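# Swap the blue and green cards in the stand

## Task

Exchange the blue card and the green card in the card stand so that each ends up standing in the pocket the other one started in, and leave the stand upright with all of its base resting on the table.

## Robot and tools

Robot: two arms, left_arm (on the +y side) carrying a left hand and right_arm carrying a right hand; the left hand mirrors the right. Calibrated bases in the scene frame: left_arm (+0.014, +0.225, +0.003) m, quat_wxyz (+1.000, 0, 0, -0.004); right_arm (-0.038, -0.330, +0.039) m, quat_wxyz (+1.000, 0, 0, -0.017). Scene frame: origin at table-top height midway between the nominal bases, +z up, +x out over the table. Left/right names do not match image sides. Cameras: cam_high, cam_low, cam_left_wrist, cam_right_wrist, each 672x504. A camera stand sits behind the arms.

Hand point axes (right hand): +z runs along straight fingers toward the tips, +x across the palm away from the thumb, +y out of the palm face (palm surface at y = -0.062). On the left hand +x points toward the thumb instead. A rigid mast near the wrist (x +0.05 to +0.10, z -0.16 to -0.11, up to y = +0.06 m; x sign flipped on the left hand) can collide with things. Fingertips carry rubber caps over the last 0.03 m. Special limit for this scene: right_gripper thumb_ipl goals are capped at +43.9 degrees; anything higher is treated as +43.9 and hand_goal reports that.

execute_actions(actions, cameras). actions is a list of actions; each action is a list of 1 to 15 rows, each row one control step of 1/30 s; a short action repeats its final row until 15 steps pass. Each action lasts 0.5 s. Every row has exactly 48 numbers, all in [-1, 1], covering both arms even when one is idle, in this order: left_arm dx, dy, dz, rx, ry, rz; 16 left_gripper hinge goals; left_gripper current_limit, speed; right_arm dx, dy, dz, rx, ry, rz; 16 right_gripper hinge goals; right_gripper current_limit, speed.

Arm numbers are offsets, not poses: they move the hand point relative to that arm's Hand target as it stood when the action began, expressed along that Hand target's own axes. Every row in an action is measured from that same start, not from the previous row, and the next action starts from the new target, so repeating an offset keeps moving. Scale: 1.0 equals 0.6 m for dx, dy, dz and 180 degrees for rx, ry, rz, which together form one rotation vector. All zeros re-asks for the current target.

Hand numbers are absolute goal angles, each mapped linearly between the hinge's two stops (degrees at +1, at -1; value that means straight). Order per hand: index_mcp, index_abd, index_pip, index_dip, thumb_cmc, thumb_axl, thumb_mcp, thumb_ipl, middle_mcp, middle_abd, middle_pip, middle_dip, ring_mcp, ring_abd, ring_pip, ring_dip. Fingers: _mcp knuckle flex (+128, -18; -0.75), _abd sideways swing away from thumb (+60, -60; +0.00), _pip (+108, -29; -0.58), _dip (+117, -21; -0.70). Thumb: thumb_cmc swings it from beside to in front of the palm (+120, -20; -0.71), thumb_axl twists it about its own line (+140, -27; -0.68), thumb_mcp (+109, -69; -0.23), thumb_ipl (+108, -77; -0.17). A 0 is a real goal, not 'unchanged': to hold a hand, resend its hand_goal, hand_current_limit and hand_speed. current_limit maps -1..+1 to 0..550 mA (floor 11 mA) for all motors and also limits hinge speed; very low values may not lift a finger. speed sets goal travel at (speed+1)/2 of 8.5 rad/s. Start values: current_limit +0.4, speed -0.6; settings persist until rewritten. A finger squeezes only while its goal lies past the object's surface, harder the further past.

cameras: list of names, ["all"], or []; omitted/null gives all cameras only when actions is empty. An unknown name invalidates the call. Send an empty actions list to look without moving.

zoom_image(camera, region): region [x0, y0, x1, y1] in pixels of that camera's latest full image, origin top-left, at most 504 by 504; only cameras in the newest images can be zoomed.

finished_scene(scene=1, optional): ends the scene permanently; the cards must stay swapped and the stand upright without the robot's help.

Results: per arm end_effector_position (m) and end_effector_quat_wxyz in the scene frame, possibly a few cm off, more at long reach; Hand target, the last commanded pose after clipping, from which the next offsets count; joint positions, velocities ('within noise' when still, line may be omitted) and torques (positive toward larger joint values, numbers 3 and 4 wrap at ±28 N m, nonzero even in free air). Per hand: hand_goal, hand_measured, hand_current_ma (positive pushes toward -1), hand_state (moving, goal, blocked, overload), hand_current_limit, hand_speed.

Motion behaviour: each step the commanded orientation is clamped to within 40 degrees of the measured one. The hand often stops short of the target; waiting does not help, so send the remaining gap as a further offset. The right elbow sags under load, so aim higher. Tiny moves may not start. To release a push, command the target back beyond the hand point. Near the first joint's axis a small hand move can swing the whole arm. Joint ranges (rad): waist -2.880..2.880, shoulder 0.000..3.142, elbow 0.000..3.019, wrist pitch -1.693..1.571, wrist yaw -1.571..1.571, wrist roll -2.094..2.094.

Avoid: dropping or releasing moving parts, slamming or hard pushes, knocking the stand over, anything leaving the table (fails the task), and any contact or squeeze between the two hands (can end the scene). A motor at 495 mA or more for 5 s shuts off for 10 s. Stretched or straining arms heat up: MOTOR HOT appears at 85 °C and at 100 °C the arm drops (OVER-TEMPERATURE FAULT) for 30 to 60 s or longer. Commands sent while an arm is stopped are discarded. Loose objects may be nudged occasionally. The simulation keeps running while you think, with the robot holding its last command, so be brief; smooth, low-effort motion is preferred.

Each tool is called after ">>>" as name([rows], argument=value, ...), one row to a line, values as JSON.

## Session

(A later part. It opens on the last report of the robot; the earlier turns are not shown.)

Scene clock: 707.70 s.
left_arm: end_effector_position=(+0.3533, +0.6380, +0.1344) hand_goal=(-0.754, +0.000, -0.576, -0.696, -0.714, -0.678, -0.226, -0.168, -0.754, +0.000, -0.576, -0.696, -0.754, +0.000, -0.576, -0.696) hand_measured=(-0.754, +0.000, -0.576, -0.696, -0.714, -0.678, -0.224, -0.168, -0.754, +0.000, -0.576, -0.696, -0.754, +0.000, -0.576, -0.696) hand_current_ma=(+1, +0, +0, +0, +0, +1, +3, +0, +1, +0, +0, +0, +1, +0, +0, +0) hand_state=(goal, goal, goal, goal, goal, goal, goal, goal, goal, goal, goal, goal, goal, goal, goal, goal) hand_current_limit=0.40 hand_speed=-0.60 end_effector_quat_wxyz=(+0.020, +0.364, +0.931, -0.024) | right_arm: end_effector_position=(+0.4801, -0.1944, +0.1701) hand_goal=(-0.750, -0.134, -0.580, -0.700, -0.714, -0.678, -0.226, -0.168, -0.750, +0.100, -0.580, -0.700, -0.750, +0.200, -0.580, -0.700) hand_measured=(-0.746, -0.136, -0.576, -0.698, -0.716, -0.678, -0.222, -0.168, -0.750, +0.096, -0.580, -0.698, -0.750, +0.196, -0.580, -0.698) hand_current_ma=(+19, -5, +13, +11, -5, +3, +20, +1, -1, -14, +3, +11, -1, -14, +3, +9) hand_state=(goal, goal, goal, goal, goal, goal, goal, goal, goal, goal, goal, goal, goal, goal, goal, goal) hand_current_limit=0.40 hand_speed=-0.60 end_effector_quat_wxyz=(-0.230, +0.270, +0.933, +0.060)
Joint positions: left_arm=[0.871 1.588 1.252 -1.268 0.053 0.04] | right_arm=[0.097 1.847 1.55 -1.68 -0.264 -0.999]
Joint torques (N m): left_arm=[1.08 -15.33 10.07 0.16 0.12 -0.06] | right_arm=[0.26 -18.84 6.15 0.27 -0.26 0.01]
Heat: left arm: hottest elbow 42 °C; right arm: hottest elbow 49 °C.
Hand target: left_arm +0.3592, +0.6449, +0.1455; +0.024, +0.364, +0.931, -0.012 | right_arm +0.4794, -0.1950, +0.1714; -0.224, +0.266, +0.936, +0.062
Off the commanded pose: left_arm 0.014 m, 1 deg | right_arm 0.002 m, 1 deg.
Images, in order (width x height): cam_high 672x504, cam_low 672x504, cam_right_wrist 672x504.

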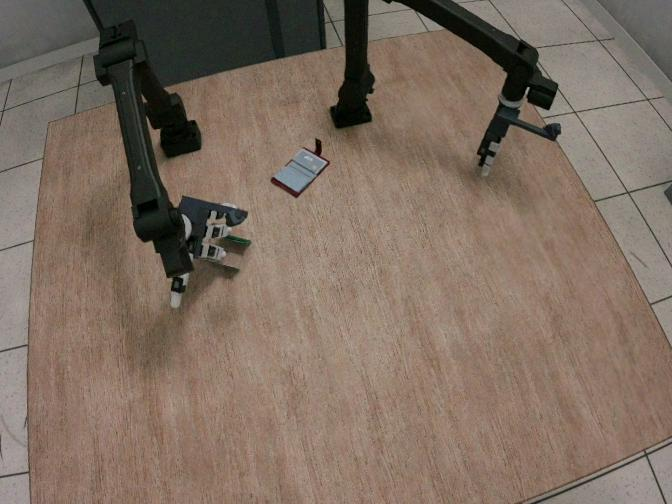

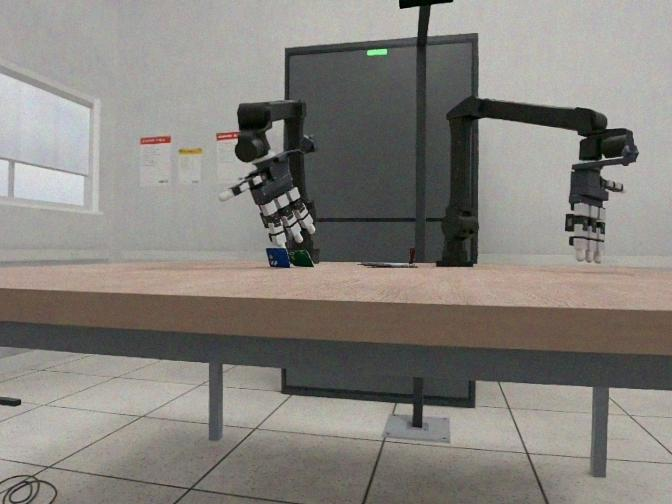

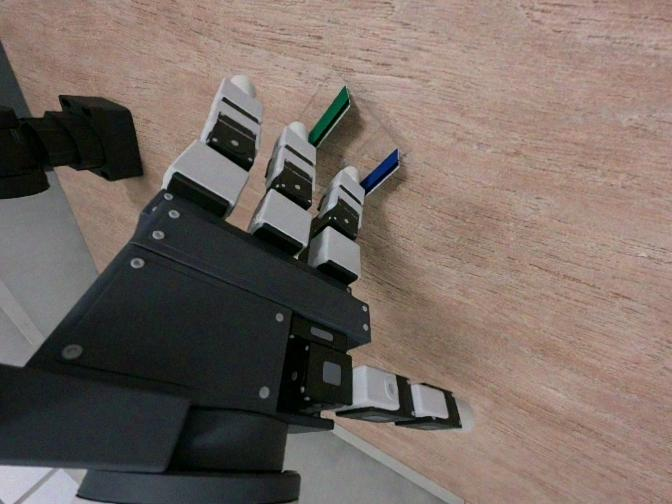

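>>> execute_actions([
  [[0,0,0,0,0,0,-0.754,0,-0.576,-0.696,-0.714,-0.678,-0.226,-0.168,-0.754,0,-0.576,-0.696,-0.754,0,-0.576,-0.696,0.4,-0.6,0,0,-0.08,0,0,0,-0.75,-0.133,-0.58,-0.7,-0.714,-0.678,-0.226,-0.168,-0.75,0.1,-0.58,-0.7,-0.75,0.2,-0.58,-0.7,0.4,-0.6]],
  [[0,0,0,0,0,0,-0.754,0,-0.576,-0.696,-0.714,-0.678,-0.226,-0.168,-0.754,0,-0.576,-0.696,-0.754,0,-0.576,-0.696,0.4,-0.6,0,-0.1,0,0,0,0,-0.75,-0.133,-0.58,-0.7,-0.714,-0.678,-0.226,-0.168,-0.75,0.1,-0.58,-0.7,-0.75,0.2,-0.58,-0.7,0.4,-0.6]],
], cameras=["cam_right_wrist","cam_high","cam_low"])

>>> zoom_image(camera="cam_high", region=[190, 215, 260, 285])

>>> zoom_image(camera="cam_low", region=[245, 230, 330, 280])

Scene clock: 778.60 s.
left_arm: end_effector_position=(+0.3533, +0.6380, +0.1344) hand_goal=(-0.754, +0.000, -0.576, -0.696, -0.714, -0.678, -0.226, -0.168, -0.754, +0.000, -0.576, -0.696, -0.754, +0.000, -0.576, -0.696) hand_measured=(-0.754, +0.000, -0.576, -0.696, -0.714, -0.678, -0.224, -0.168, -0.754, +0.000, -0.576, -0.696, -0.754, +0.000, -0.576, -0.696) hand_current_ma=(+1, +0, +0, +0, +0, +1, +3, +0, +1, +0, +0, +0, +1, +0, +0, +0) hand_state=(goal, goal, goal, goal, goal, goal, goal, goal, goal, goal, goal, goal, goal, goal, goal, goal) hand_current_limit=0.40 hand_speed=-0.60 end_effector_quat_wxyz=(+0.020, +0.364, +0.931, -0.024) | right_arm: end_effector_position=(+0.4741, -0.2613, +0.2082) hand_goal=(-0.750, -0.134, -0.580, -0.700, -0.714, -0.678, -0.226, -0.168, -0.750, +0.100, -0.580, -0.700, -0.750, +0.200, -0.580, -0.700) hand_measured=(-0.748, -0.136, -0.578, -0.698, -0.714, -0.678, -0.222, -0.168, -0.750, +0.096, -0.580, -0.698, -0.750, +0.196, -0.580, -0.698) hand_current_ma=(+8, -5, +10, +11, -3, +3, +20, +1, +0, -14, +3, +11, +0, -14, +3, +9) hand_state=(goal, goal, goal, goal, goal, goal, goal, goal, goal, goal, goal, goal, goal, goal, goal, goal) hand_current_limit=0.40 hand_speed=-0.60 end_effector_quat_wxyz=(-0.188, +0.281, +0.938, +0.075)
Joint positions: left_arm=[0.871 1.588 1.252 -1.268 0.053 0.04] | right_arm=[-0.033 1.749 1.519 -1.682 -0.227 -1.095]
Joint torques (N m): left_arm=[0.91 -15.21 10.06 0.17 0.13 -0.07] | right_arm=[0.85 -18.26 6.49 -0.62 -0.29 0]
Heat: left arm: hottest elbow 43 °C; right arm: hottest elbow 42 °C.
Hand target: left_arm +0.3592, +0.6449, +0.1455; +0.024, +0.364, +0.931, -0.012 | right_arm +0.4664, -0.2573, +0.2145; -0.224, +0.266, +0.936, +0.062
Off the commanded pose: left_arm 0.014 m, 1 deg | right_arm 0.011 m, 5 deg.
joint sent to its limit (right arm) — joint 4 (wrist pitch), lower limit. The joint targets are off in orientation, not in position.
Images, in order (width x height): cam_high 672x504, cam_low 672x504, cam_right_wrist 672x504.

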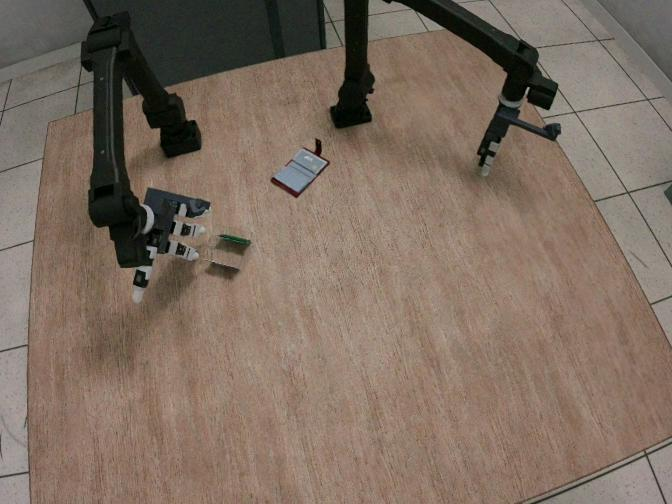

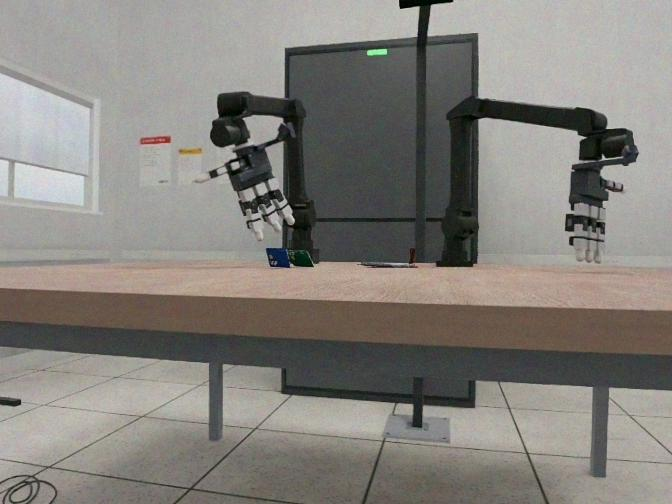

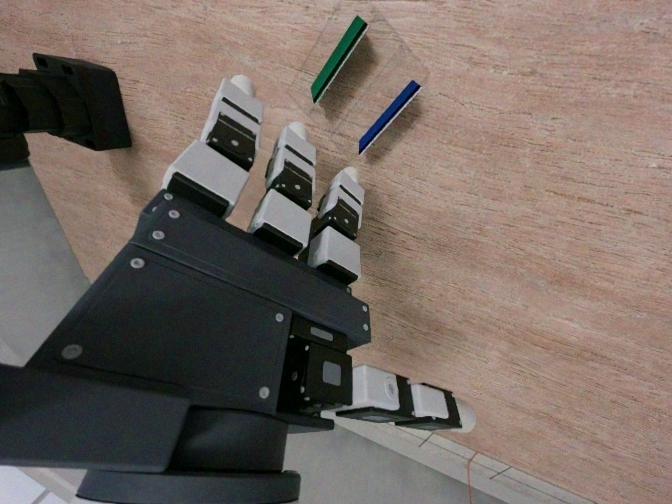

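Scaled by 7.200 from the camera's 672x504 image, which has a finer 960x720 frame.

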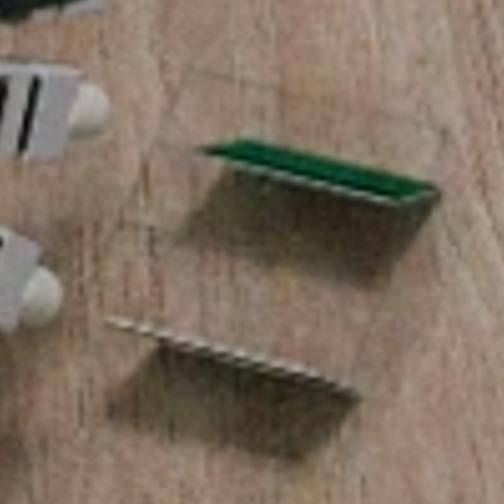

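Scaled by 5.929 from the camera's 672x504 image, which has a finer 960x720 frame.

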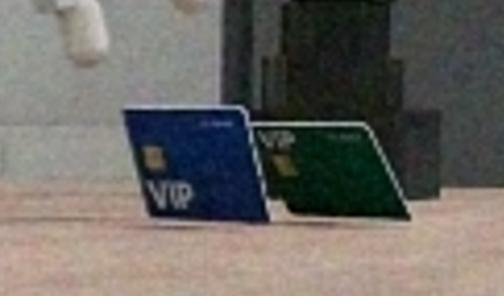

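>>> zoom_image(camera="cam_right_wrist", region=[270, 0, 450, 170])

Scaled by 2.800 from the camera's 672x504 image, which has a finer 960x720 frame.

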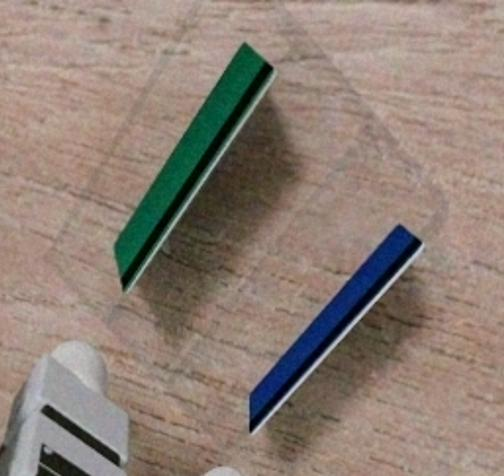

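>>> execute_actions([
  [[0,0,0,0,0,0,-0.754,0,-0.576,-0.696,-0.714,-0.678,-0.226,-0.168,-0.754,0,-0.576,-0.696,-0.754,0,-0.576,-0.696,0.4,-0.6,0.133,-0.048,0.068,0,0,0,0.479,0,0.737,0.174,-0.714,-0.678,-0.226,-0.168,0.479,0,0.737,0.174,0.479,0,0.737,0.174,0.4,-0.6]],
  [[0,0,0,0,0,0,-0.754,0,-0.576,-0.696,-0.714,-0.678,-0.226,-0.168,-0.754,0,-0.576,-0.696,-0.754,0,-0.576,-0.696,0.4,-0.6,-0.041,0,0.081,0,0,0,0.479,0,0.737,0.174,-0.714,-0.678,-0.226,-0.168,0.479,0,0.737,0.174,0.479,0,0.737,0.174,0.4,-0.6]],
  [[0,0,0,0,0,0,-0.754,0,-0.576,-0.696,-0.714,-0.678,-0.226,-0.168,-0.754,0,-0.576,-0.696,-0.754,0,-0.576,-0.696,0.4,-0.6,-0.041,0,0.081,0,0,0,0.479,0,0.737,0.174,-0.714,-0.678,-0.226,-0.168,0.479,0,0.737,0.174,0.479,0,0.737,0.174,0.4,-0.6]],
], cameras=["cam_right_wrist"])

Scene clock: 860.40 s.
left_arm: end_effector_position=(+0.3533, +0.6380, +0.1344) hand_goal=(-0.754, +0.000, -0.576, -0.696, -0.714, -0.678, -0.226, -0.168, -0.754, +0.000, -0.576, -0.696, -0.754, +0.000, -0.576, -0.696) hand_measured=(-0.754, +0.000, -0.576, -0.696, -0.714, -0.678, -0.224, -0.168, -0.754, +0.000, -0.576, -0.696, -0.754, +0.000, -0.576, -0.696) hand_current_ma=(+1, +0, +0, +0, +0, +1, +3, +0, +1, +0, +0, +0, +1, +0, +0, +0) hand_state=(goal, goal, goal, goal, goal, goal, goal, goal, goal, goal, goal, goal, goal, goal, goal, goal) hand_current_limit=0.40 hand_speed=-0.60 end_effector_quat_wxyz=(+0.020, +0.364, +0.931, -0.024) | right_arm: end_effector_position=(+0.3724, -0.2360, +0.1096) hand_goal=(+0.478, +0.000, +0.736, +0.174, -0.714, -0.678, -0.226, -0.168, +0.478, +0.000, +0.736, +0.174, +0.478, +0.000, +0.736, +0.174) hand_measured=(+0.438, -0.004, +0.700, +0.168, -0.714, -0.678, -0.222, -0.168, +0.430, +0.002, +0.694, +0.166, +0.432, +0.002, +0.692, +0.168) hand_current_ma=(-193, -17, -165, -27, -1, +3, +20, +1, -231, +4, -193, -30, -226, +5, -198, -27) hand_state=(blocked, goal, blocked, goal, goal, goal, goal, goal, blocked, goal, blocked, goal, blocked, goal, blocked, goal) hand_current_limit=0.40 hand_speed=-0.60 end_effector_quat_wxyz=(-0.225, +0.263, +0.936, +0.063)
Joint positions: left_arm=[0.871 1.588 1.252 -1.268 0.053 0.04] | right_arm=[0.011 1.654 1.105 -1.439 -0.23 -1.094]
Joint torques (N m): left_arm=[0.85 -15.21 10.11 0.17 0.12 -0.06] | right_arm=[0.62 -13.39 6.04 0.39 -0.44 0.13]
Heat: left arm: hottest elbow 43 °C; right arm: hottest elbow 39 °C.
Hand target: left_arm +0.3592, +0.6449, +0.1455; +0.024, +0.364, +0.931, -0.012 | right_arm +0.3747, -0.2352, +0.1054; -0.224, +0.266, +0.936, +0.062
Off the commanded pose: left_arm 0.014 m, 1 deg | right_arm 0.005 m, 0 deg.
Images, in order (width x height): cam_right_wrist 672x504.

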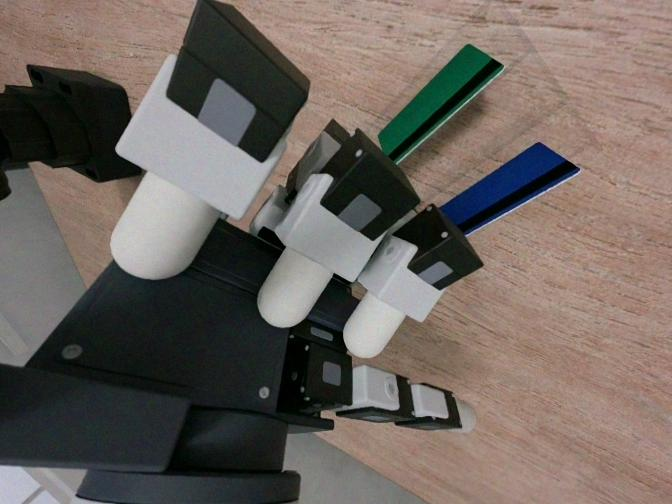

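>>> zoom_image(camera="cam_right_wrist", region=[360, 0, 600, 240])

Scaled by 2.100 from the camera's 672x504 image, which has a finer 960x720 frame.

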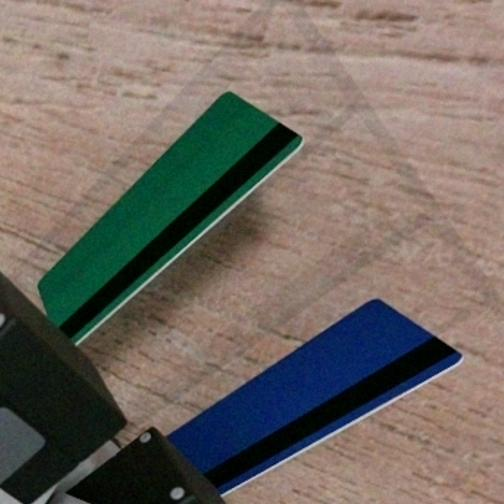

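>>> execute_actions([
  [[0,0,0,0,0,0,-0.754,0,-0.576,-0.696,-0.714,-0.678,-0.226,-0.168,-0.754,0,-0.576,-0.696,-0.754,0,-0.576,-0.696,0.4,-0.6,0.153,-0.061,-0.196,0,0,0,-0.6,0,-0.4,-0.5,-0.714,-0.678,-0.226,-0.168,-0.6,0,-0.4,-0.5,-0.6,0,-0.4,-0.5,0.4,-0.6]],
  [[0,0,0,0,0,0,-0.754,0,-0.576,-0.696,-0.714,-0.678,-0.226,-0.168,-0.754,0,-0.576,-0.696,-0.754,0,-0.576,-0.696,0.4,-0.6,0,0,0,-0.0693,-0.1303,-0.1123,-0.75,0,-0.58,-0.7,-0.714,-0.678,-0.226,-0.168,-0.75,0,-0.58,-0.7,-0.75,0,-0.58,-0.7,0.4,-0.6]],
  [[0,0,0,0,0,0,-0.754,0,-0.576,-0.696,-0.714,-0.678,-0.226,-0.168,-0.754,0,-0.576,-0.696,-0.754,0,-0.576,-0.696,0.4,-0.6,0,0,0,-0.0693,-0.1303,-0.1123,-0.75,0,-0.58,-0.7,-0.714,-0.678,-0.226,-0.168,-0.75,0,-0.58,-0.7,-0.75,0,-0.58,-0.7,0.4,-0.6]],
], cameras=["cam_right_wrist","cam_high"])

Scene clock: 1036.97 s.
left_arm: end_effector_position=(+0.3533, +0.6380, +0.1344) hand_goal=(-0.754, +0.000, -0.576, -0.696, -0.714, -0.678, -0.226, -0.168, -0.754, +0.000, -0.576, -0.696, -0.754, +0.000, -0.576, -0.696) hand_measured=(-0.754, +0.000, -0.576, -0.696, -0.714, -0.678, -0.224, -0.168, -0.754, +0.000, -0.576, -0.696, -0.754, +0.000, -0.576, -0.696) hand_current_ma=(+1, +0, +0, +0, +0, +1, +3, +0, +1, +0, +0, +0, +1, +0, +0, +0) hand_state=(goal, goal, goal, goal, goal, goal, goal, goal, goal, goal, goal, goal, goal, goal, goal, goal) hand_current_limit=0.40 hand_speed=-0.60 end_effector_quat_wxyz=(+0.020, +0.364, +0.931, -0.024) | right_arm: end_effector_position=(+0.3304, -0.2476, +0.2567) hand_goal=(-0.750, +0.000, -0.580, -0.700, -0.714, -0.678, -0.226, -0.168, -0.750, +0.000, -0.580, -0.700, -0.750, +0.000, -0.580, -0.700) hand_measured=(-0.752, -0.002, -0.578, -0.698, -0.716, -0.678, -0.222, -0.168, -0.750, +0.000, -0.578, -0.698, -0.750, +0.000, -0.578, -0.698) hand_current_ma=(-4, -3, +7, +10, -6, +3, +21, +1, -3, +2, +7, +11, -3, +3, +7, +9) hand_state=(goal, goal, goal, goal, goal, goal, goal, goal, goal, goal, goal, goal, goal, goal, goal, goal) hand_current_limit=0.40 hand_speed=-0.60 end_effector_quat_wxyz=(+0.246, -0.018, +0.945, +0.216)
Joint positions: left_arm=[0.871 1.588 1.252 -1.268 0.053 0.04] | right_arm=[-0.195 1.058 0.748 -0.841 -0.534 -1.72]
Joint torques (N m): left_arm=[0.97 -15.33 10.09 0.18 0.13 -0.07] | right_arm=[-0.44 -6.42 7.56 2.06 -0.9 0]
Heat: left arm: hottest elbow 43 °C; right arm: hottest elbow 40 °C.
Hand target: left_arm +0.3592, +0.6449, +0.1455; +0.024, +0.364, +0.931, -0.012 | right_arm +0.3314, -0.2507, +0.2520; +0.250, -0.020, +0.944, +0.216
Off the commanded pose: left_arm 0.014 m, 1 deg | right_arm 0.006 m, 1 deg.
Images, in order (width x height): cam_high 672x504, cam_right_wrist 672x504.

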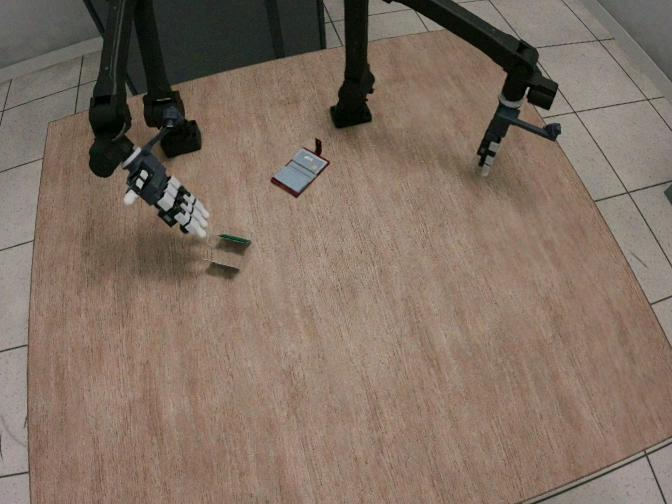

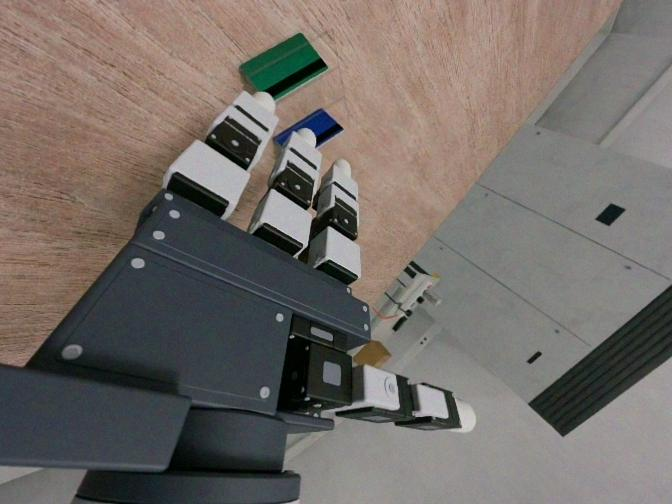

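>>> zoom_image(camera="cam_right_wrist", region=[225, 0, 375, 150])

Scaled by 3.360 from the camera's 672x504 image, which has a finer 960x720 frame.

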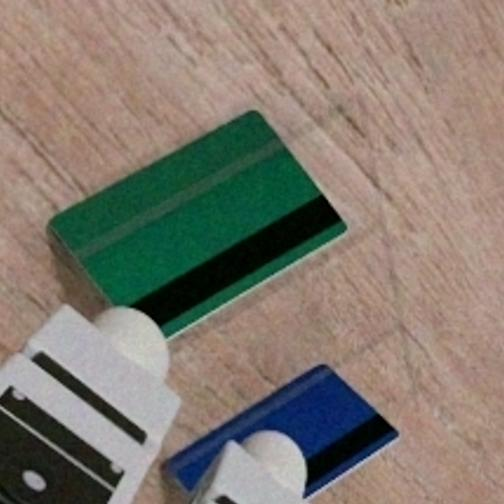

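>>> execute_actions([
  [[0,0,0,0,0,0,-0.754,0,-0.576,-0.696,-0.714,-0.678,-0.226,-0.168,-0.754,0,-0.576,-0.696,-0.754,0,-0.576,-0.696,0.4,-0.6,0,0,0,-0.0693,-0.1303,-0.1123,-0.75,0,-0.58,-0.7,-0.714,-0.678,-0.226,-0.168,-0.75,0,-0.58,-0.7,-0.75,0,-0.58,-0.7,0.4,-0.6]],
  [[0,0,0,0,0,0,-0.754,0,-0.576,-0.696,-0.714,-0.678,-0.226,-0.168,-0.754,0,-0.576,-0.696,-0.754,0,-0.576,-0.696,0.4,-0.6,0,0,0,-0.0693,-0.1303,-0.1123,-0.75,0,-0.58,-0.7,-0.714,-0.678,-0.226,-0.168,-0.75,0,-0.58,-0.7,-0.75,0,-0.58,-0.7,0.4,-0.6]],
], cameras=["cam_right_wrist","cam_high"])

Scene clock: 1074.80 s.
left_arm: end_effector_position=(+0.3533, +0.6380, +0.1344) hand_goal=(-0.754, +0.000, -0.576, -0.696, -0.714, -0.678, -0.226, -0.168, -0.754, +0.000, -0.576, -0.696, -0.754, +0.000, -0.576, -0.696) hand_measured=(-0.754, +0.000, -0.576, -0.696, -0.714, -0.678, -0.224, -0.168, -0.754, +0.000, -0.576, -0.696, -0.754, +0.000, -0.576, -0.696) hand_current_ma=(+1, +0, +0, +0, +0, +1, +3, +0, +1, +0, +0, +0, +1, +0, +0, +0) hand_state=(goal, goal, goal, goal, goal, goal, goal, goal, goal, goal, goal, goal, goal, goal, goal, goal) hand_current_limit=0.40 hand_speed=-0.60 end_effector_quat_wxyz=(+0.020, +0.364, +0.931, -0.024) | right_arm: end_effector_position=(+0.3300, -0.2492, +0.2578) hand_goal=(-0.750, +0.000, -0.580, -0.700, -0.714, -0.678, -0.226, -0.168, -0.750, +0.000, -0.580, -0.700, -0.750, +0.000, -0.580, -0.700) hand_measured=(-0.752, +0.002, -0.580, -0.698, -0.716, -0.678, -0.224, -0.168, -0.752, +0.002, -0.580, -0.698, -0.752, +0.002, -0.578, -0.698) hand_current_ma=(-8, +7, +3, +9, -11, +3, +15, +1, -8, +8, +3, +10, -8, +7, +4, +9) hand_state=(goal, goal, goal, goal, goal, goal, goal, goal, goal, goal, goal, goal, goal, goal, goal, goal) hand_current_limit=0.40 hand_speed=-0.60 end_effector_quat_wxyz=(+0.622, -0.323, +0.652, +0.288)
Joint positions: left_arm=[0.871 1.588 1.252 -1.268 0.053 0.04] | right_arm=[-0.289 1.404 0.528 0.705 -1.211 -1.759]
Joint torques (N m): left_arm=[0.97 -15.33 10.13 0.18 0.12 -0.06] | right_arm=[-0.03 -8.35 5.5 2.5 -0.39 0.37]
Heat: left arm: hottest elbow 43 °C; right arm: hottest elbow 42 °C.
Hand target: left_arm +0.3592, +0.6449, +0.1455; +0.024, +0.364, +0.931, -0.012 | right_arm +0.3314, -0.2507, +0.2520; +0.641, -0.299, +0.641, +0.299
Off the commanded pose: left_arm 0.014 m, 1 deg | right_arm 0.006 m, 4 deg.
Images, in order (width x height): cam_high 672x504, cam_right_wrist 672x504.

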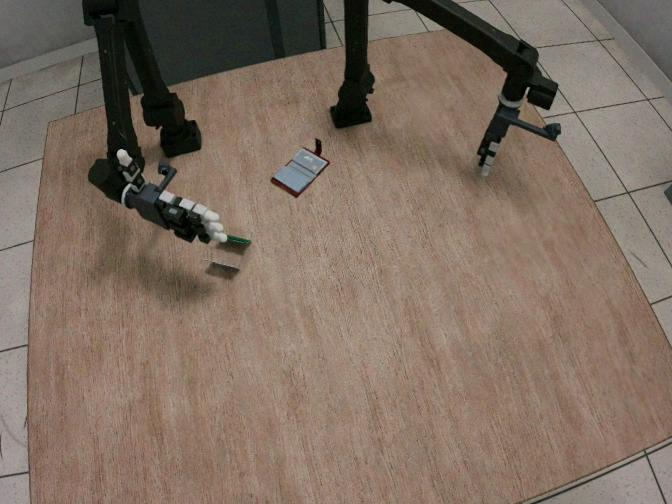

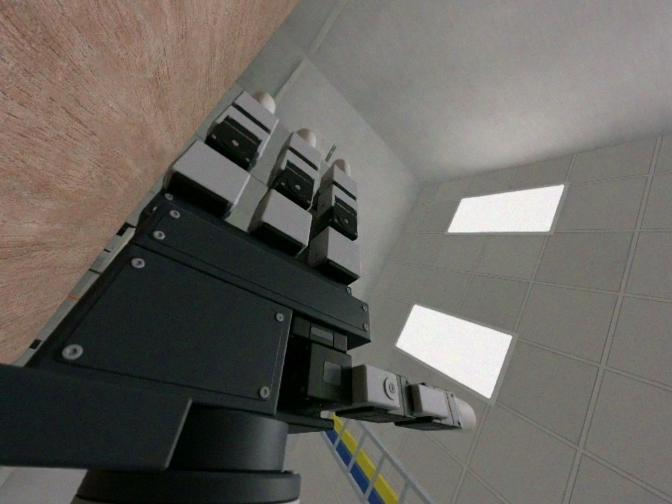

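>>> execute_actions([
  [[0,0,0,0,0,0,-0.754,0,-0.576,-0.696,-0.714,-0.678,-0.226,-0.168,-0.754,0,-0.576,-0.696,-0.754,0,-0.576,-0.696,0.4,-0.6,0,0.1705,0.04,0,0,0,-0.75,0,-0.58,-0.7,-0.714,-0.678,-0.226,-0.168,-0.75,0,-0.58,-0.7,-0.75,0,-0.58,-0.7,0.4,-0.6]],
  [[0,0,0,0,0,0,-0.754,0,-0.576,-0.696,-0.714,-0.678,-0.226,-0.168,-0.754,0,-0.576,-0.696,-0.754,0,-0.576,-0.696,0.4,-0.6,0.15,0,0,0,0,0,-0.75,0,-0.58,-0.7,-0.714,-0.678,-0.226,-0.168,-0.75,0,-0.58,-0.7,-0.75,0,-0.58,-0.7,0.4,-0.6]],
], cameras=["cam_right_wrist","cam_high"])

Scene clock: 1097.43 s.
left_arm: end_effector_position=(+0.3533, +0.6380, +0.1344) hand_goal=(-0.754, +0.000, -0.576, -0.696, -0.714, -0.678, -0.226, -0.168, -0.754, +0.000, -0.576, -0.696, -0.754, +0.000, -0.576, -0.696) hand_measured=(-0.754, +0.000, -0.576, -0.696, -0.714, -0.678, -0.224, -0.168, -0.754, +0.000, -0.576, -0.696, -0.754, +0.000, -0.576, -0.696) hand_current_ma=(+1, +0, +0, +0, +0, +1, +3, +0, +1, +0, +0, +0, +1, +0, +0, +0) hand_state=(goal, goal, goal, goal, goal, goal, goal, goal, goal, goal, goal, goal, goal, goal, goal, goal) hand_current_limit=0.40 hand_speed=-0.60 end_effector_quat_wxyz=(+0.020, +0.364, +0.931, -0.024) | right_arm: end_effector_position=(+0.2617, -0.1690, +0.1600) hand_goal=(-0.750, +0.000, -0.580, -0.700, -0.714, -0.678, -0.226, -0.168, -0.750, +0.000, -0.580, -0.700, -0.750, +0.000, -0.580, -0.700) hand_measured=(-0.750, +0.002, -0.580, -0.698, -0.714, -0.678, -0.224, -0.168, -0.748, +0.002, -0.580, -0.698, -0.748, +0.002, -0.580, -0.698) hand_current_ma=(+4, +9, +3, +9, -3, +3, +10, +1, +4, +10, +3, +10, +4, +8, +3, +9) hand_state=(goal, goal, goal, goal, goal, goal, goal, goal, goal, goal, goal, goal, goal, goal, goal, goal) hand_current_limit=0.40 hand_speed=-0.60 end_effector_quat_wxyz=(+0.629, -0.301, +0.655, +0.293)
Joint positions: left_arm=[0.871 1.588 1.252 -1.268 0.053 0.04] | right_arm=[-0.073 1.75 0.24 1.441 -0.972 -1.623]
Joint torques (N m): left_arm=[0.97 -15.21 10.09 0.18 0.12 -0.05] | right_arm=[1.2 -8.12 3.4 2.77 -0.11 0.3]
Heat: left arm: hottest elbow 43 °C; right arm: hottest elbow 41 °C.
Hand target: left_arm +0.3592, +0.6449, +0.1455; +0.024, +0.364, +0.931, -0.012 | right_arm +0.2684, -0.1666, +0.1619; +0.641, -0.299, +0.641, +0.299
Off the commanded pose: left_arm 0.014 m, 1 deg | right_arm 0.008 m, 2 deg.
Images, in order (width x height): cam_high 672x504, cam_right_wrist 672x504.

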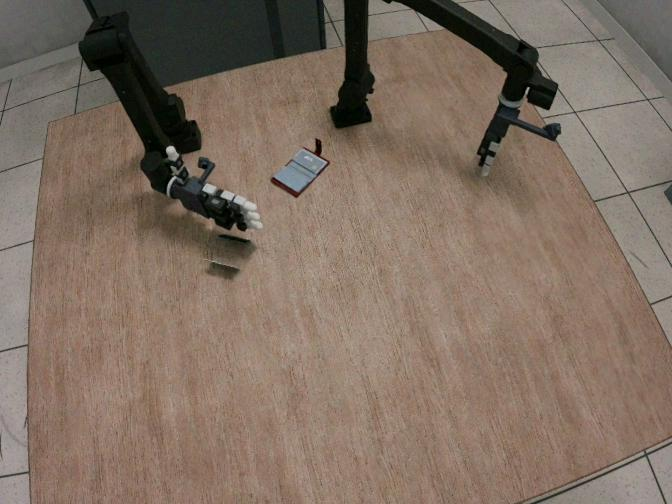

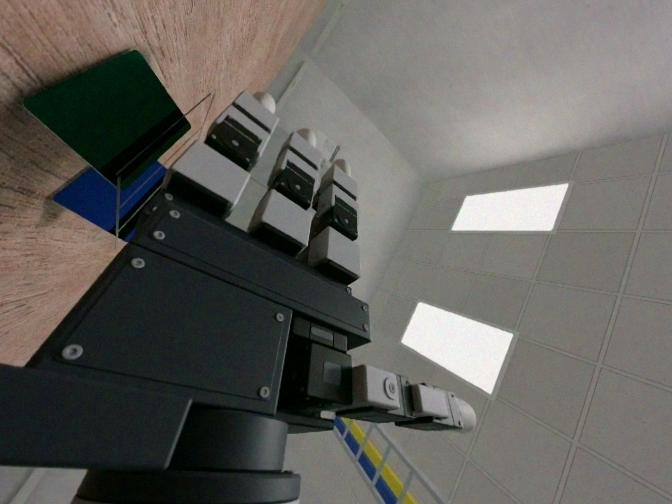

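Excellent view.

>>> zoom_image(camera="cam_right_wrist", region=[0, 30, 240, 270])

>>> zoom_image(camera="cam_right_wrist", region=[90, 70, 230, 250])

Scaled by 2.100 from the camera's 672x504 image, which has a finer 960x720 frame.

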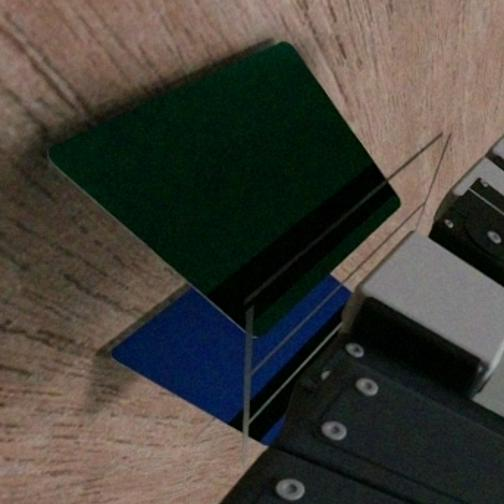

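Scaled by 2.800 from the camera's 672x504 image, which has a finer 960x720 frame.

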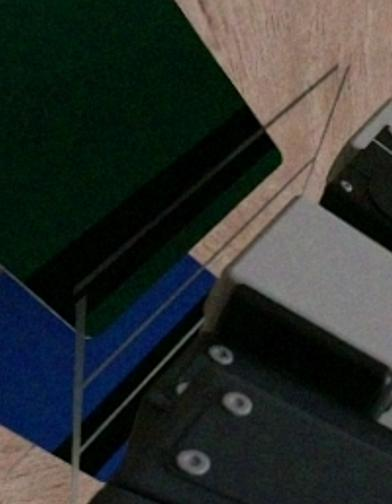

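>>> execute_actions([
  [[0,0,0,0,0,0,-0.754,0,-0.576,-0.696,-0.714,-0.678,-0.226,-0.168,-0.754,0,-0.576,-0.696,-0.754,0,-0.576,-0.696,0.4,-0.6,-0.11,0,0,0,0,0,-0.75,0,-0.58,-0.7,-0.714,-0.678,-0.226,-0.168,-0.75,0,-0.58,-0.7,-0.75,0,-0.58,-0.7,0.4,-0.6]],
  [[0,0,0,0,0,0,-0.754,0,-0.576,-0.696,-0.714,-0.678,-0.226,-0.168,-0.754,0,-0.576,-0.696,-0.754,0,-0.576,-0.696,0.4,-0.6,-0.11,0,0,0,0,0,-0.75,0,-0.58,-0.7,-0.714,-0.678,-0.226,-0.168,-0.75,0,-0.58,-0.7,-0.75,0,-0.58,-0.7,0.4,-0.6]],
  [[0,0,0,0,0,0,-0.754,0,-0.576,-0.696,-0.714,-0.678,-0.226,-0.168,-0.754,0,-0.576,-0.696,-0.754,0,-0.576,-0.696,0.4,-0.6,0,0,0,0.066,0.1002,-0.0826,-0.75,0,-0.58,-0.7,-0.714,-0.678,-0.226,-0.168,-0.75,0,-0.58,-0.7,-0.75,0,-0.58,-0.7,0.4,-0.6]],
  [[0,0,0,0,0,0,-0.754,0,-0.576,-0.696,-0.714,-0.678,-0.226,-0.168,-0.754,0,-0.576,-0.696,-0.754,0,-0.576,-0.696,0.4,-0.6,0,0,0,0.066,0.1002,-0.0826,-0.75,0,-0.58,-0.7,-0.714,-0.678,-0.226,-0.168,-0.75,0,-0.58,-0.7,-0.75,0,-0.58,-0.7,0.4,-0.6]],
  [[0,0,0,0,0,0,-0.754,0,-0.576,-0.696,-0.714,-0.678,-0.226,-0.168,-0.754,0,-0.576,-0.696,-0.754,0,-0.576,-0.696,0.4,-0.6,0,0,0,0.066,0.1002,-0.0826,-0.75,0,-0.58,-0.7,-0.714,-0.678,-0.226,-0.168,-0.75,0,-0.58,-0.7,-0.75,0,-0.58,-0.7,0.4,-0.6]],
  [[0,0,0,0,0,0,-0.754,0,-0.576,-0.696,-0.714,-0.678,-0.226,-0.168,-0.754,0,-0.576,-0.696,-0.754,0,-0.576,-0.696,0.4,-0.6,0,0,0,0.066,0.1002,-0.0826,-0.75,0,-0.58,-0.7,-0.714,-0.678,-0.226,-0.168,-0.75,0,-0.58,-0.7,-0.75,0,-0.58,-0.7,0.4,-0.6]],
], cameras=["cam_right_wrist","cam_high","cam_low"])

Scene clock: 1655.37 s.
left_arm: end_effector_position=(+0.3533, +0.6380, +0.1344) hand_goal=(-0.754, +0.000, -0.576, -0.696, -0.714, -0.678, -0.226, -0.168, -0.754, +0.000, -0.576, -0.696, -0.754, +0.000, -0.576, -0.696) hand_measured=(-0.754, +0.000, -0.576, -0.696, -0.714, -0.678, -0.224, -0.168, -0.754, +0.000, -0.576, -0.696, -0.754, +0.000, -0.576, -0.696) hand_current_ma=(+1, +0, +0, +0, +0, +1, +3, +0, +1, +0, +0, +0, +1, +0, +0, +0) hand_state=(goal, goal, goal, goal, goal, goal, goal, goal, goal, goal, goal, goal, goal, goal, goal, goal) hand_current_limit=0.40 hand_speed=-0.60 end_effector_quat_wxyz=(+0.020, +0.364, +0.931, -0.024) | right_arm: end_effector_position=(+0.2588, -0.1796, +0.2696) hand_goal=(-0.750, +0.000, -0.580, -0.700, -0.714, -0.678, -0.226, -0.168, -0.750, +0.000, -0.580, -0.700, -0.750, +0.000, -0.580, -0.700) hand_measured=(-0.742, +0.002, -0.580, -0.698, -0.706, -0.678, -0.224, -0.168, -0.740, +0.002, -0.578, -0.698, -0.740, +0.002, -0.578, -0.698) hand_current_ma=(+36, +8, +4, +9, +31, +3, +9, +1, +40, +8, +4, +10, +41, +7, +5, +9) hand_state=(goal, goal, goal, goal, goal, goal, goal, goal, goal, goal, goal, goal, goal, goal, goal, goal) hand_current_limit=0.40 hand_speed=-0.60 end_effector_quat_wxyz=(+0.268, -0.418, +0.707, -0.504)
Joint positions: left_arm=[0.871 1.588 1.252 -1.268 0.053 0.04] | right_arm=[0.897 0.956 0.853 -1.068 1.182 -2.045]
Joint torques (N m): left_arm=[0.97 -15.27 10.07 0.21 0.12 -0.06] | right_arm=[0.67 -4.48 12.83 0.72 1.35 0.31]
Heat: left arm: hottest elbow 45 °C; right arm: hottest elbow 34 °C.
Hand target: left_arm +0.3592, +0.6449, +0.1455; +0.024, +0.364, +0.931, -0.012 | right_arm +0.2685, -0.1666, +0.2939; +0.283, -0.403, +0.713, -0.499
Off the commanded pose: left_arm 0.014 m, 1 deg | right_arm 0.029 m, 3 deg.
Images, in order (width x height): cam_high 672x504, cam_low 672x504, cam_right_wrist 672x504.

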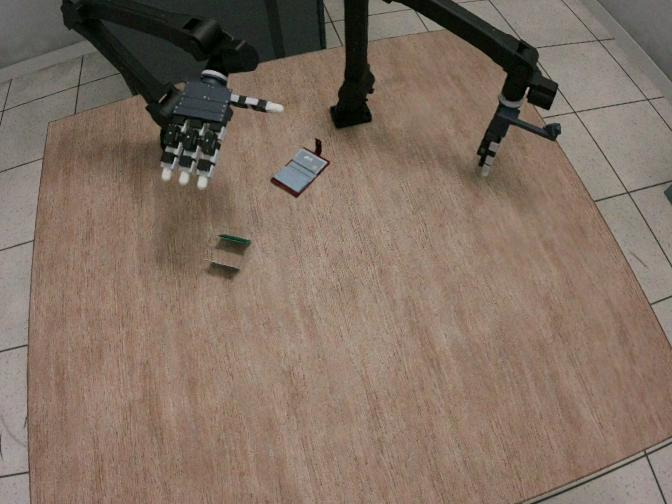

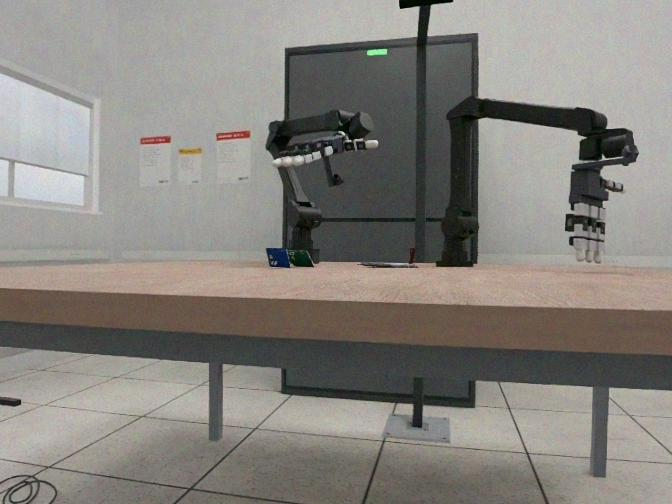

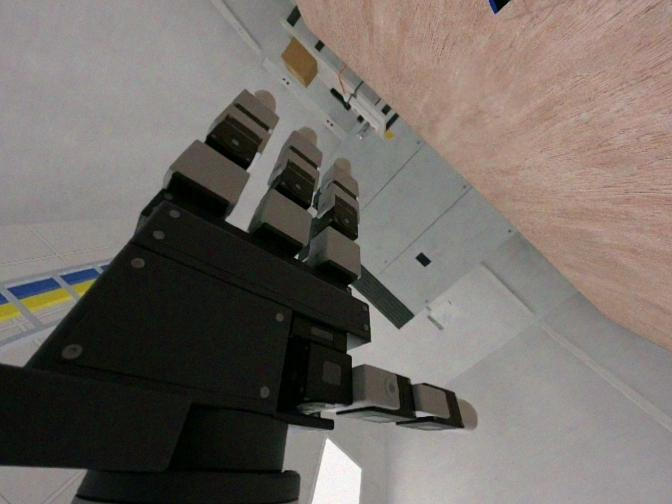

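>>> execute_actions([
  [[-0.12,-0.1145,-0.102,0,0,0,-0.754,0,-0.576,-0.696,-0.714,-0.678,-0.226,-0.168,-0.754,0,-0.576,-0.696,-0.754,0,-0.576,-0.696,0.4,-0.6,0,0,0,0,0,0,-0.75,0,-0.58,-0.7,-0.714,-0.678,-0.226,-0.168,-0.75,0,-0.58,-0.7,-0.75,0,-0.58,-0.7,0.4,-0.6]],
  [[-0.12,-0.1145,-0.102,0,0,0,-0.754,0,-0.576,-0.696,-0.714,-0.678,-0.226,-0.168,-0.754,0,-0.576,-0.696,-0.754,0,-0.576,-0.696,0.4,-0.6,0,0,0,0,0,0,-0.75,0,-0.58,-0.7,-0.714,-0.678,-0.226,-0.168,-0.75,0,-0.58,-0.7,-0.75,0,-0.58,-0.7,0.4,-0.6]],
  [[0,0,0,0.0992,-0.0716,-0.1213,-0.754,0,-0.576,-0.696,-0.714,-0.678,-0.226,-0.168,-0.754,0,-0.576,-0.696,-0.754,0,-0.576,-0.696,0.4,-0.6,0,0,0,0,0,0,-0.75,0,-0.58,-0.7,-0.714,-0.678,-0.226,-0.168,-0.75,0,-0.58,-0.7,-0.75,0,-0.58,-0.7,0.4,-0.6]],
  [[0,0,0,0.0992,-0.0716,-0.1213,-0.754,0,-0.576,-0.696,-0.714,-0.678,-0.226,-0.168,-0.754,0,-0.576,-0.696,-0.754,0,-0.576,-0.696,0.4,-0.6,0,0,0,0,0,0,-0.75,0,-0.58,-0.7,-0.714,-0.678,-0.226,-0.168,-0.75,0,-0.58,-0.7,-0.75,0,-0.58,-0.7,0.4,-0.6]],
  [[0,0,0,0.0992,-0.0716,-0.1213,-0.754,0,-0.576,-0.696,-0.714,-0.678,-0.226,-0.168,-0.754,0,-0.576,-0.696,-0.754,0,-0.576,-0.696,0.4,-0.6,0,0,0,0,0,0,-0.75,0,-0.58,-0.7,-0.714,-0.678,-0.226,-0.168,-0.75,0,-0.58,-0.7,-0.75,0,-0.58,-0.7,0.4,-0.6]],
], cameras=["cam_left_wrist","cam_high"])

Scene clock: 1692.87 s.
left_arm: end_effector_position=(+0.3596, +0.4420, +0.2618) hand_goal=(-0.754, +0.000, -0.576, -0.696, -0.714, -0.678, -0.226, -0.168, -0.754, +0.000, -0.576, -0.696, -0.754, +0.000, -0.576, -0.696) hand_measured=(-0.746, -0.002, -0.576, -0.696, -0.708, -0.678, -0.222, -0.168, -0.746, -0.002, -0.576, -0.696, -0.746, -0.002, -0.576, -0.696) hand_current_ma=(+13, -1, +0, +0, +9, +1, +4, +0, +13, -1, +0, +0, +10, -1, +0, +0) hand_state=(goal, goal, goal, goal, goal, goal, goal, goal, goal, goal, goal, goal, goal, goal, goal, goal) hand_current_limit=0.40 hand_speed=-0.60 end_effector_quat_wxyz=(+0.195, -0.270, +0.823, -0.460) | right_arm: end_effector_position=(+0.2577, -0.1811, +0.2678) hand_goal=(-0.750, +0.000, -0.580, -0.700, -0.714, -0.678, -0.226, -0.168, -0.750, +0.000, -0.580, -0.700, -0.750, +0.000, -0.580, -0.700) hand_measured=(-0.742, +0.002, -0.580, -0.698, -0.706, -0.678, -0.224, -0.168, -0.740, +0.002, -0.578, -0.698, -0.740, +0.002, -0.578, -0.698) hand_current_ma=(+36, +8, +4, +9, +31, +3, +9, +1, +40, +8, +4, +10, +41, +7, +5, +9) hand_state=(goal, goal, goal, goal, goal, goal, goal, goal, goal, goal, goal, goal, goal, goal, goal, goal) hand_current_limit=0.40 hand_speed=-0.60 end_effector_quat_wxyz=(+0.264, -0.417, +0.708, -0.505)
Joint positions: left_arm=[0.827 1.472 1.418 -1.692 1.037 -1.284] | right_arm=[0.897 0.96 0.853 -1.085 1.184 -2.029]
Joint torques (N m): left_arm=[1.08 -12.04 12.42 -0.4 1.41 -0.26] | right_arm=[0.79 -4.54 13.16 0.69 1.37 0.35]
Heat: left arm: hottest elbow 45 °C; right arm: hottest elbow 51 °C.
Hand target: left_arm +0.3672, +0.4513, +0.2760; +0.139, -0.219, +0.814, -0.519 | right_arm +0.2684, -0.1667, +0.2940; +0.283, -0.403, +0.713, -0.499
Off the commanded pose: left_arm 0.019 m, 11 deg | right_arm 0.032 m, 3 deg.
joint sent to its limit (left arm) — joint 4 (wrist pitch), lower limit. The joint targets are off in orientation, not in position.
Images, in order (width x height): cam_high 672x504, cam_left_wrist 672x504.

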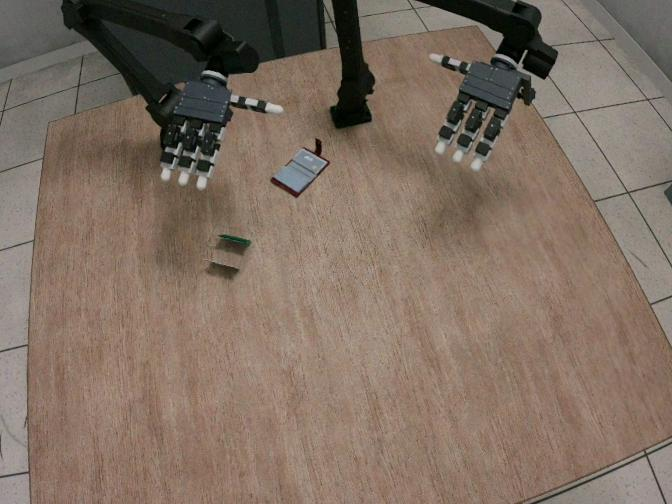

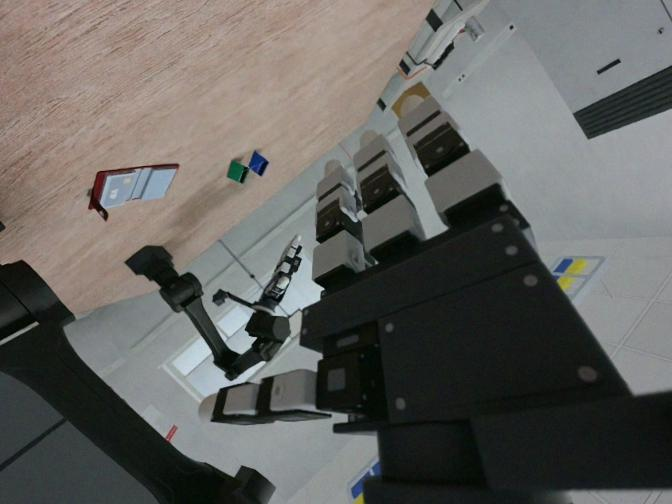

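>>> execute_actions([
  [[0.037,-0.0563,0.1867,0,0,0,-0.754,0,-0.576,-0.696,-0.714,-0.678,-0.226,-0.168,-0.754,0,-0.576,-0.696,-0.754,0,-0.576,-0.696,0.4,-0.6,0,0,0,0,0,0,-0.75,0,-0.58,-0.7,-0.714,-0.678,-0.226,-0.168,-0.75,0,-0.58,-0.7,-0.75,0,-0.58,-0.7,0.4,-0.6]],
  [[0.037,-0.0563,0.1867,0,0,0,-0.754,0,-0.576,-0.696,-0.714,-0.678,-0.226,-0.168,-0.754,0,-0.576,-0.696,-0.754,0,-0.576,-0.696,0.4,-0.6,0,0,0,0,0,0,-0.75,0,-0.58,-0.7,-0.714,-0.678,-0.226,-0.168,-0.75,0,-0.58,-0.7,-0.75,0,-0.58,-0.7,0.4,-0.6]],
  [[0.037,-0.0563,0.1867,0,0,0,-0.754,0,-0.576,-0.696,-0.714,-0.678,-0.226,-0.168,-0.754,0,-0.576,-0.696,-0.754,0,-0.576,-0.696,0.4,-0.6,0,0,0,0,0,0,-0.75,0,-0.58,-0.7,-0.714,-0.678,-0.226,-0.168,-0.75,0,-0.58,-0.7,-0.75,0,-0.58,-0.7,0.4,-0.6]],
], cameras=["cam_left_wrist","cam_high"])

Scene clock: 1716.60 s.
left_arm: end_effector_position=(+0.4672, +0.1135, +0.2158) hand_goal=(-0.754, +0.000, -0.576, -0.696, -0.714, -0.678, -0.226, -0.168, -0.754, +0.000, -0.576, -0.696, -0.754, +0.000, -0.576, -0.696) hand_measured=(-0.744, -0.002, -0.576, -0.696, -0.706, -0.678, -0.224, -0.168, -0.744, -0.002, -0.576, -0.696, -0.746, -0.002, -0.576, -0.696) hand_current_ma=(+15, -1, +0, +0, +13, +1, +4, +0, +16, -1, +0, +0, +13, -1, +0, +0) hand_state=(goal, goal, goal, goal, goal, goal, goal, goal, goal, goal, goal, goal, goal, goal, goal, goal) hand_current_limit=0.40 hand_speed=-0.60 end_effector_quat_wxyz=(+0.060, -0.115, +0.845, -0.519) | right_arm: end_effector_position=(+0.2577, -0.1811, +0.2678) hand_goal=(-0.750, +0.000, -0.580, -0.700, -0.714, -0.678, -0.226, -0.168, -0.750, +0.000, -0.580, -0.700, -0.750, +0.000, -0.580, -0.700) hand_measured=(-0.742, +0.002, -0.580, -0.698, -0.706, -0.678, -0.224, -0.168, -0.740, +0.002, -0.578, -0.698, -0.740, +0.002, -0.578, -0.698) hand_current_ma=(+36, +8, +4, +9, +31, +3, +9, +1, +40, +8, +4, +10, +41, +7, +5, +9) hand_state=(goal, goal, goal, goal, goal, goal, goal, goal, goal, goal, goal, goal, goal, goal, goal, goal) hand_current_limit=0.40 hand_speed=-0.60 end_effector_quat_wxyz=(+0.264, -0.417, +0.708, -0.505)
Joint positions: left_arm=[0.024 1.451 1.238 -0.93 1.049 -2.075] | right_arm=[0.897 0.96 0.853 -1.085 1.184 -2.029]
Joint torques (N m): left_arm=[1.85 -12.51 11.89 1.21 1.16 -0.29] | right_arm=[0.79 -4.54 13.16 0.68 1.37 0.35]
Heat: left arm: hottest elbow 48 °C; right arm: hottest elbow 57 °C.
Hand target: left_arm +0.4832, +0.1172, +0.2261; +0.139, -0.219, +0.814, -0.519 | right_arm +0.2684, -0.1667, +0.2940; +0.283, -0.403, +0.713, -0.499
Off the commanded pose: left_arm 0.019 m, 15 deg | right_arm 0.032 m, 3 deg.
joint sent to its limit (left arm) — joint 6 (wrist roll), lower limit. The joint targets are off in orientation, not in position.
Images, in order (width x height): cam_high 672x504, cam_left_wrist 672x504.

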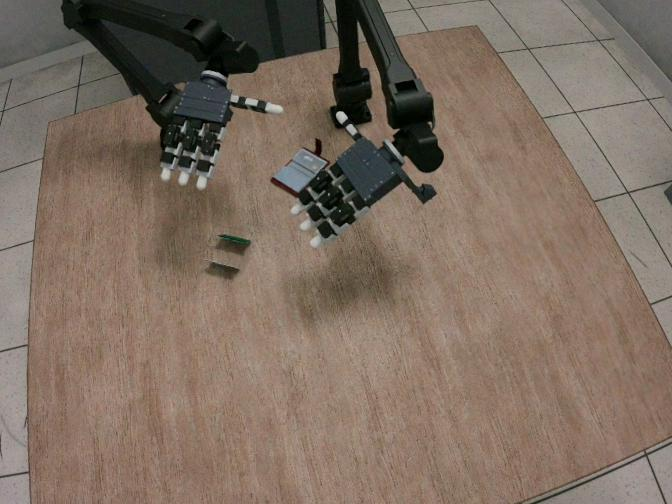

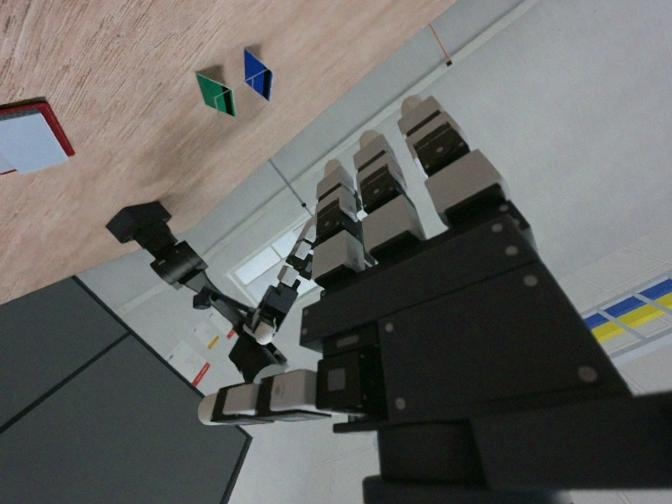

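>>> zoom_image(camera="cam_left_wrist", region=[180, 30, 290, 140])

Scaled by 4.582 from the camera's 672x504 image, which has a finer 960x720 frame.

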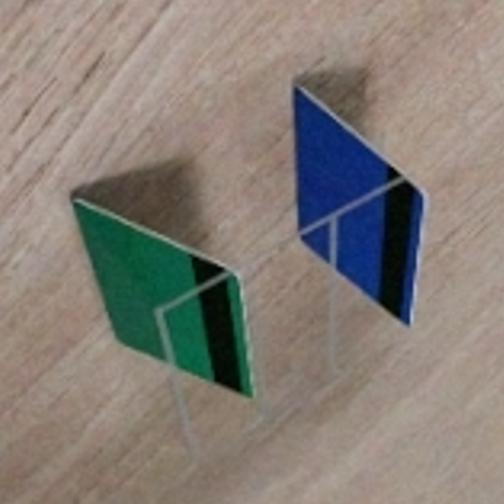

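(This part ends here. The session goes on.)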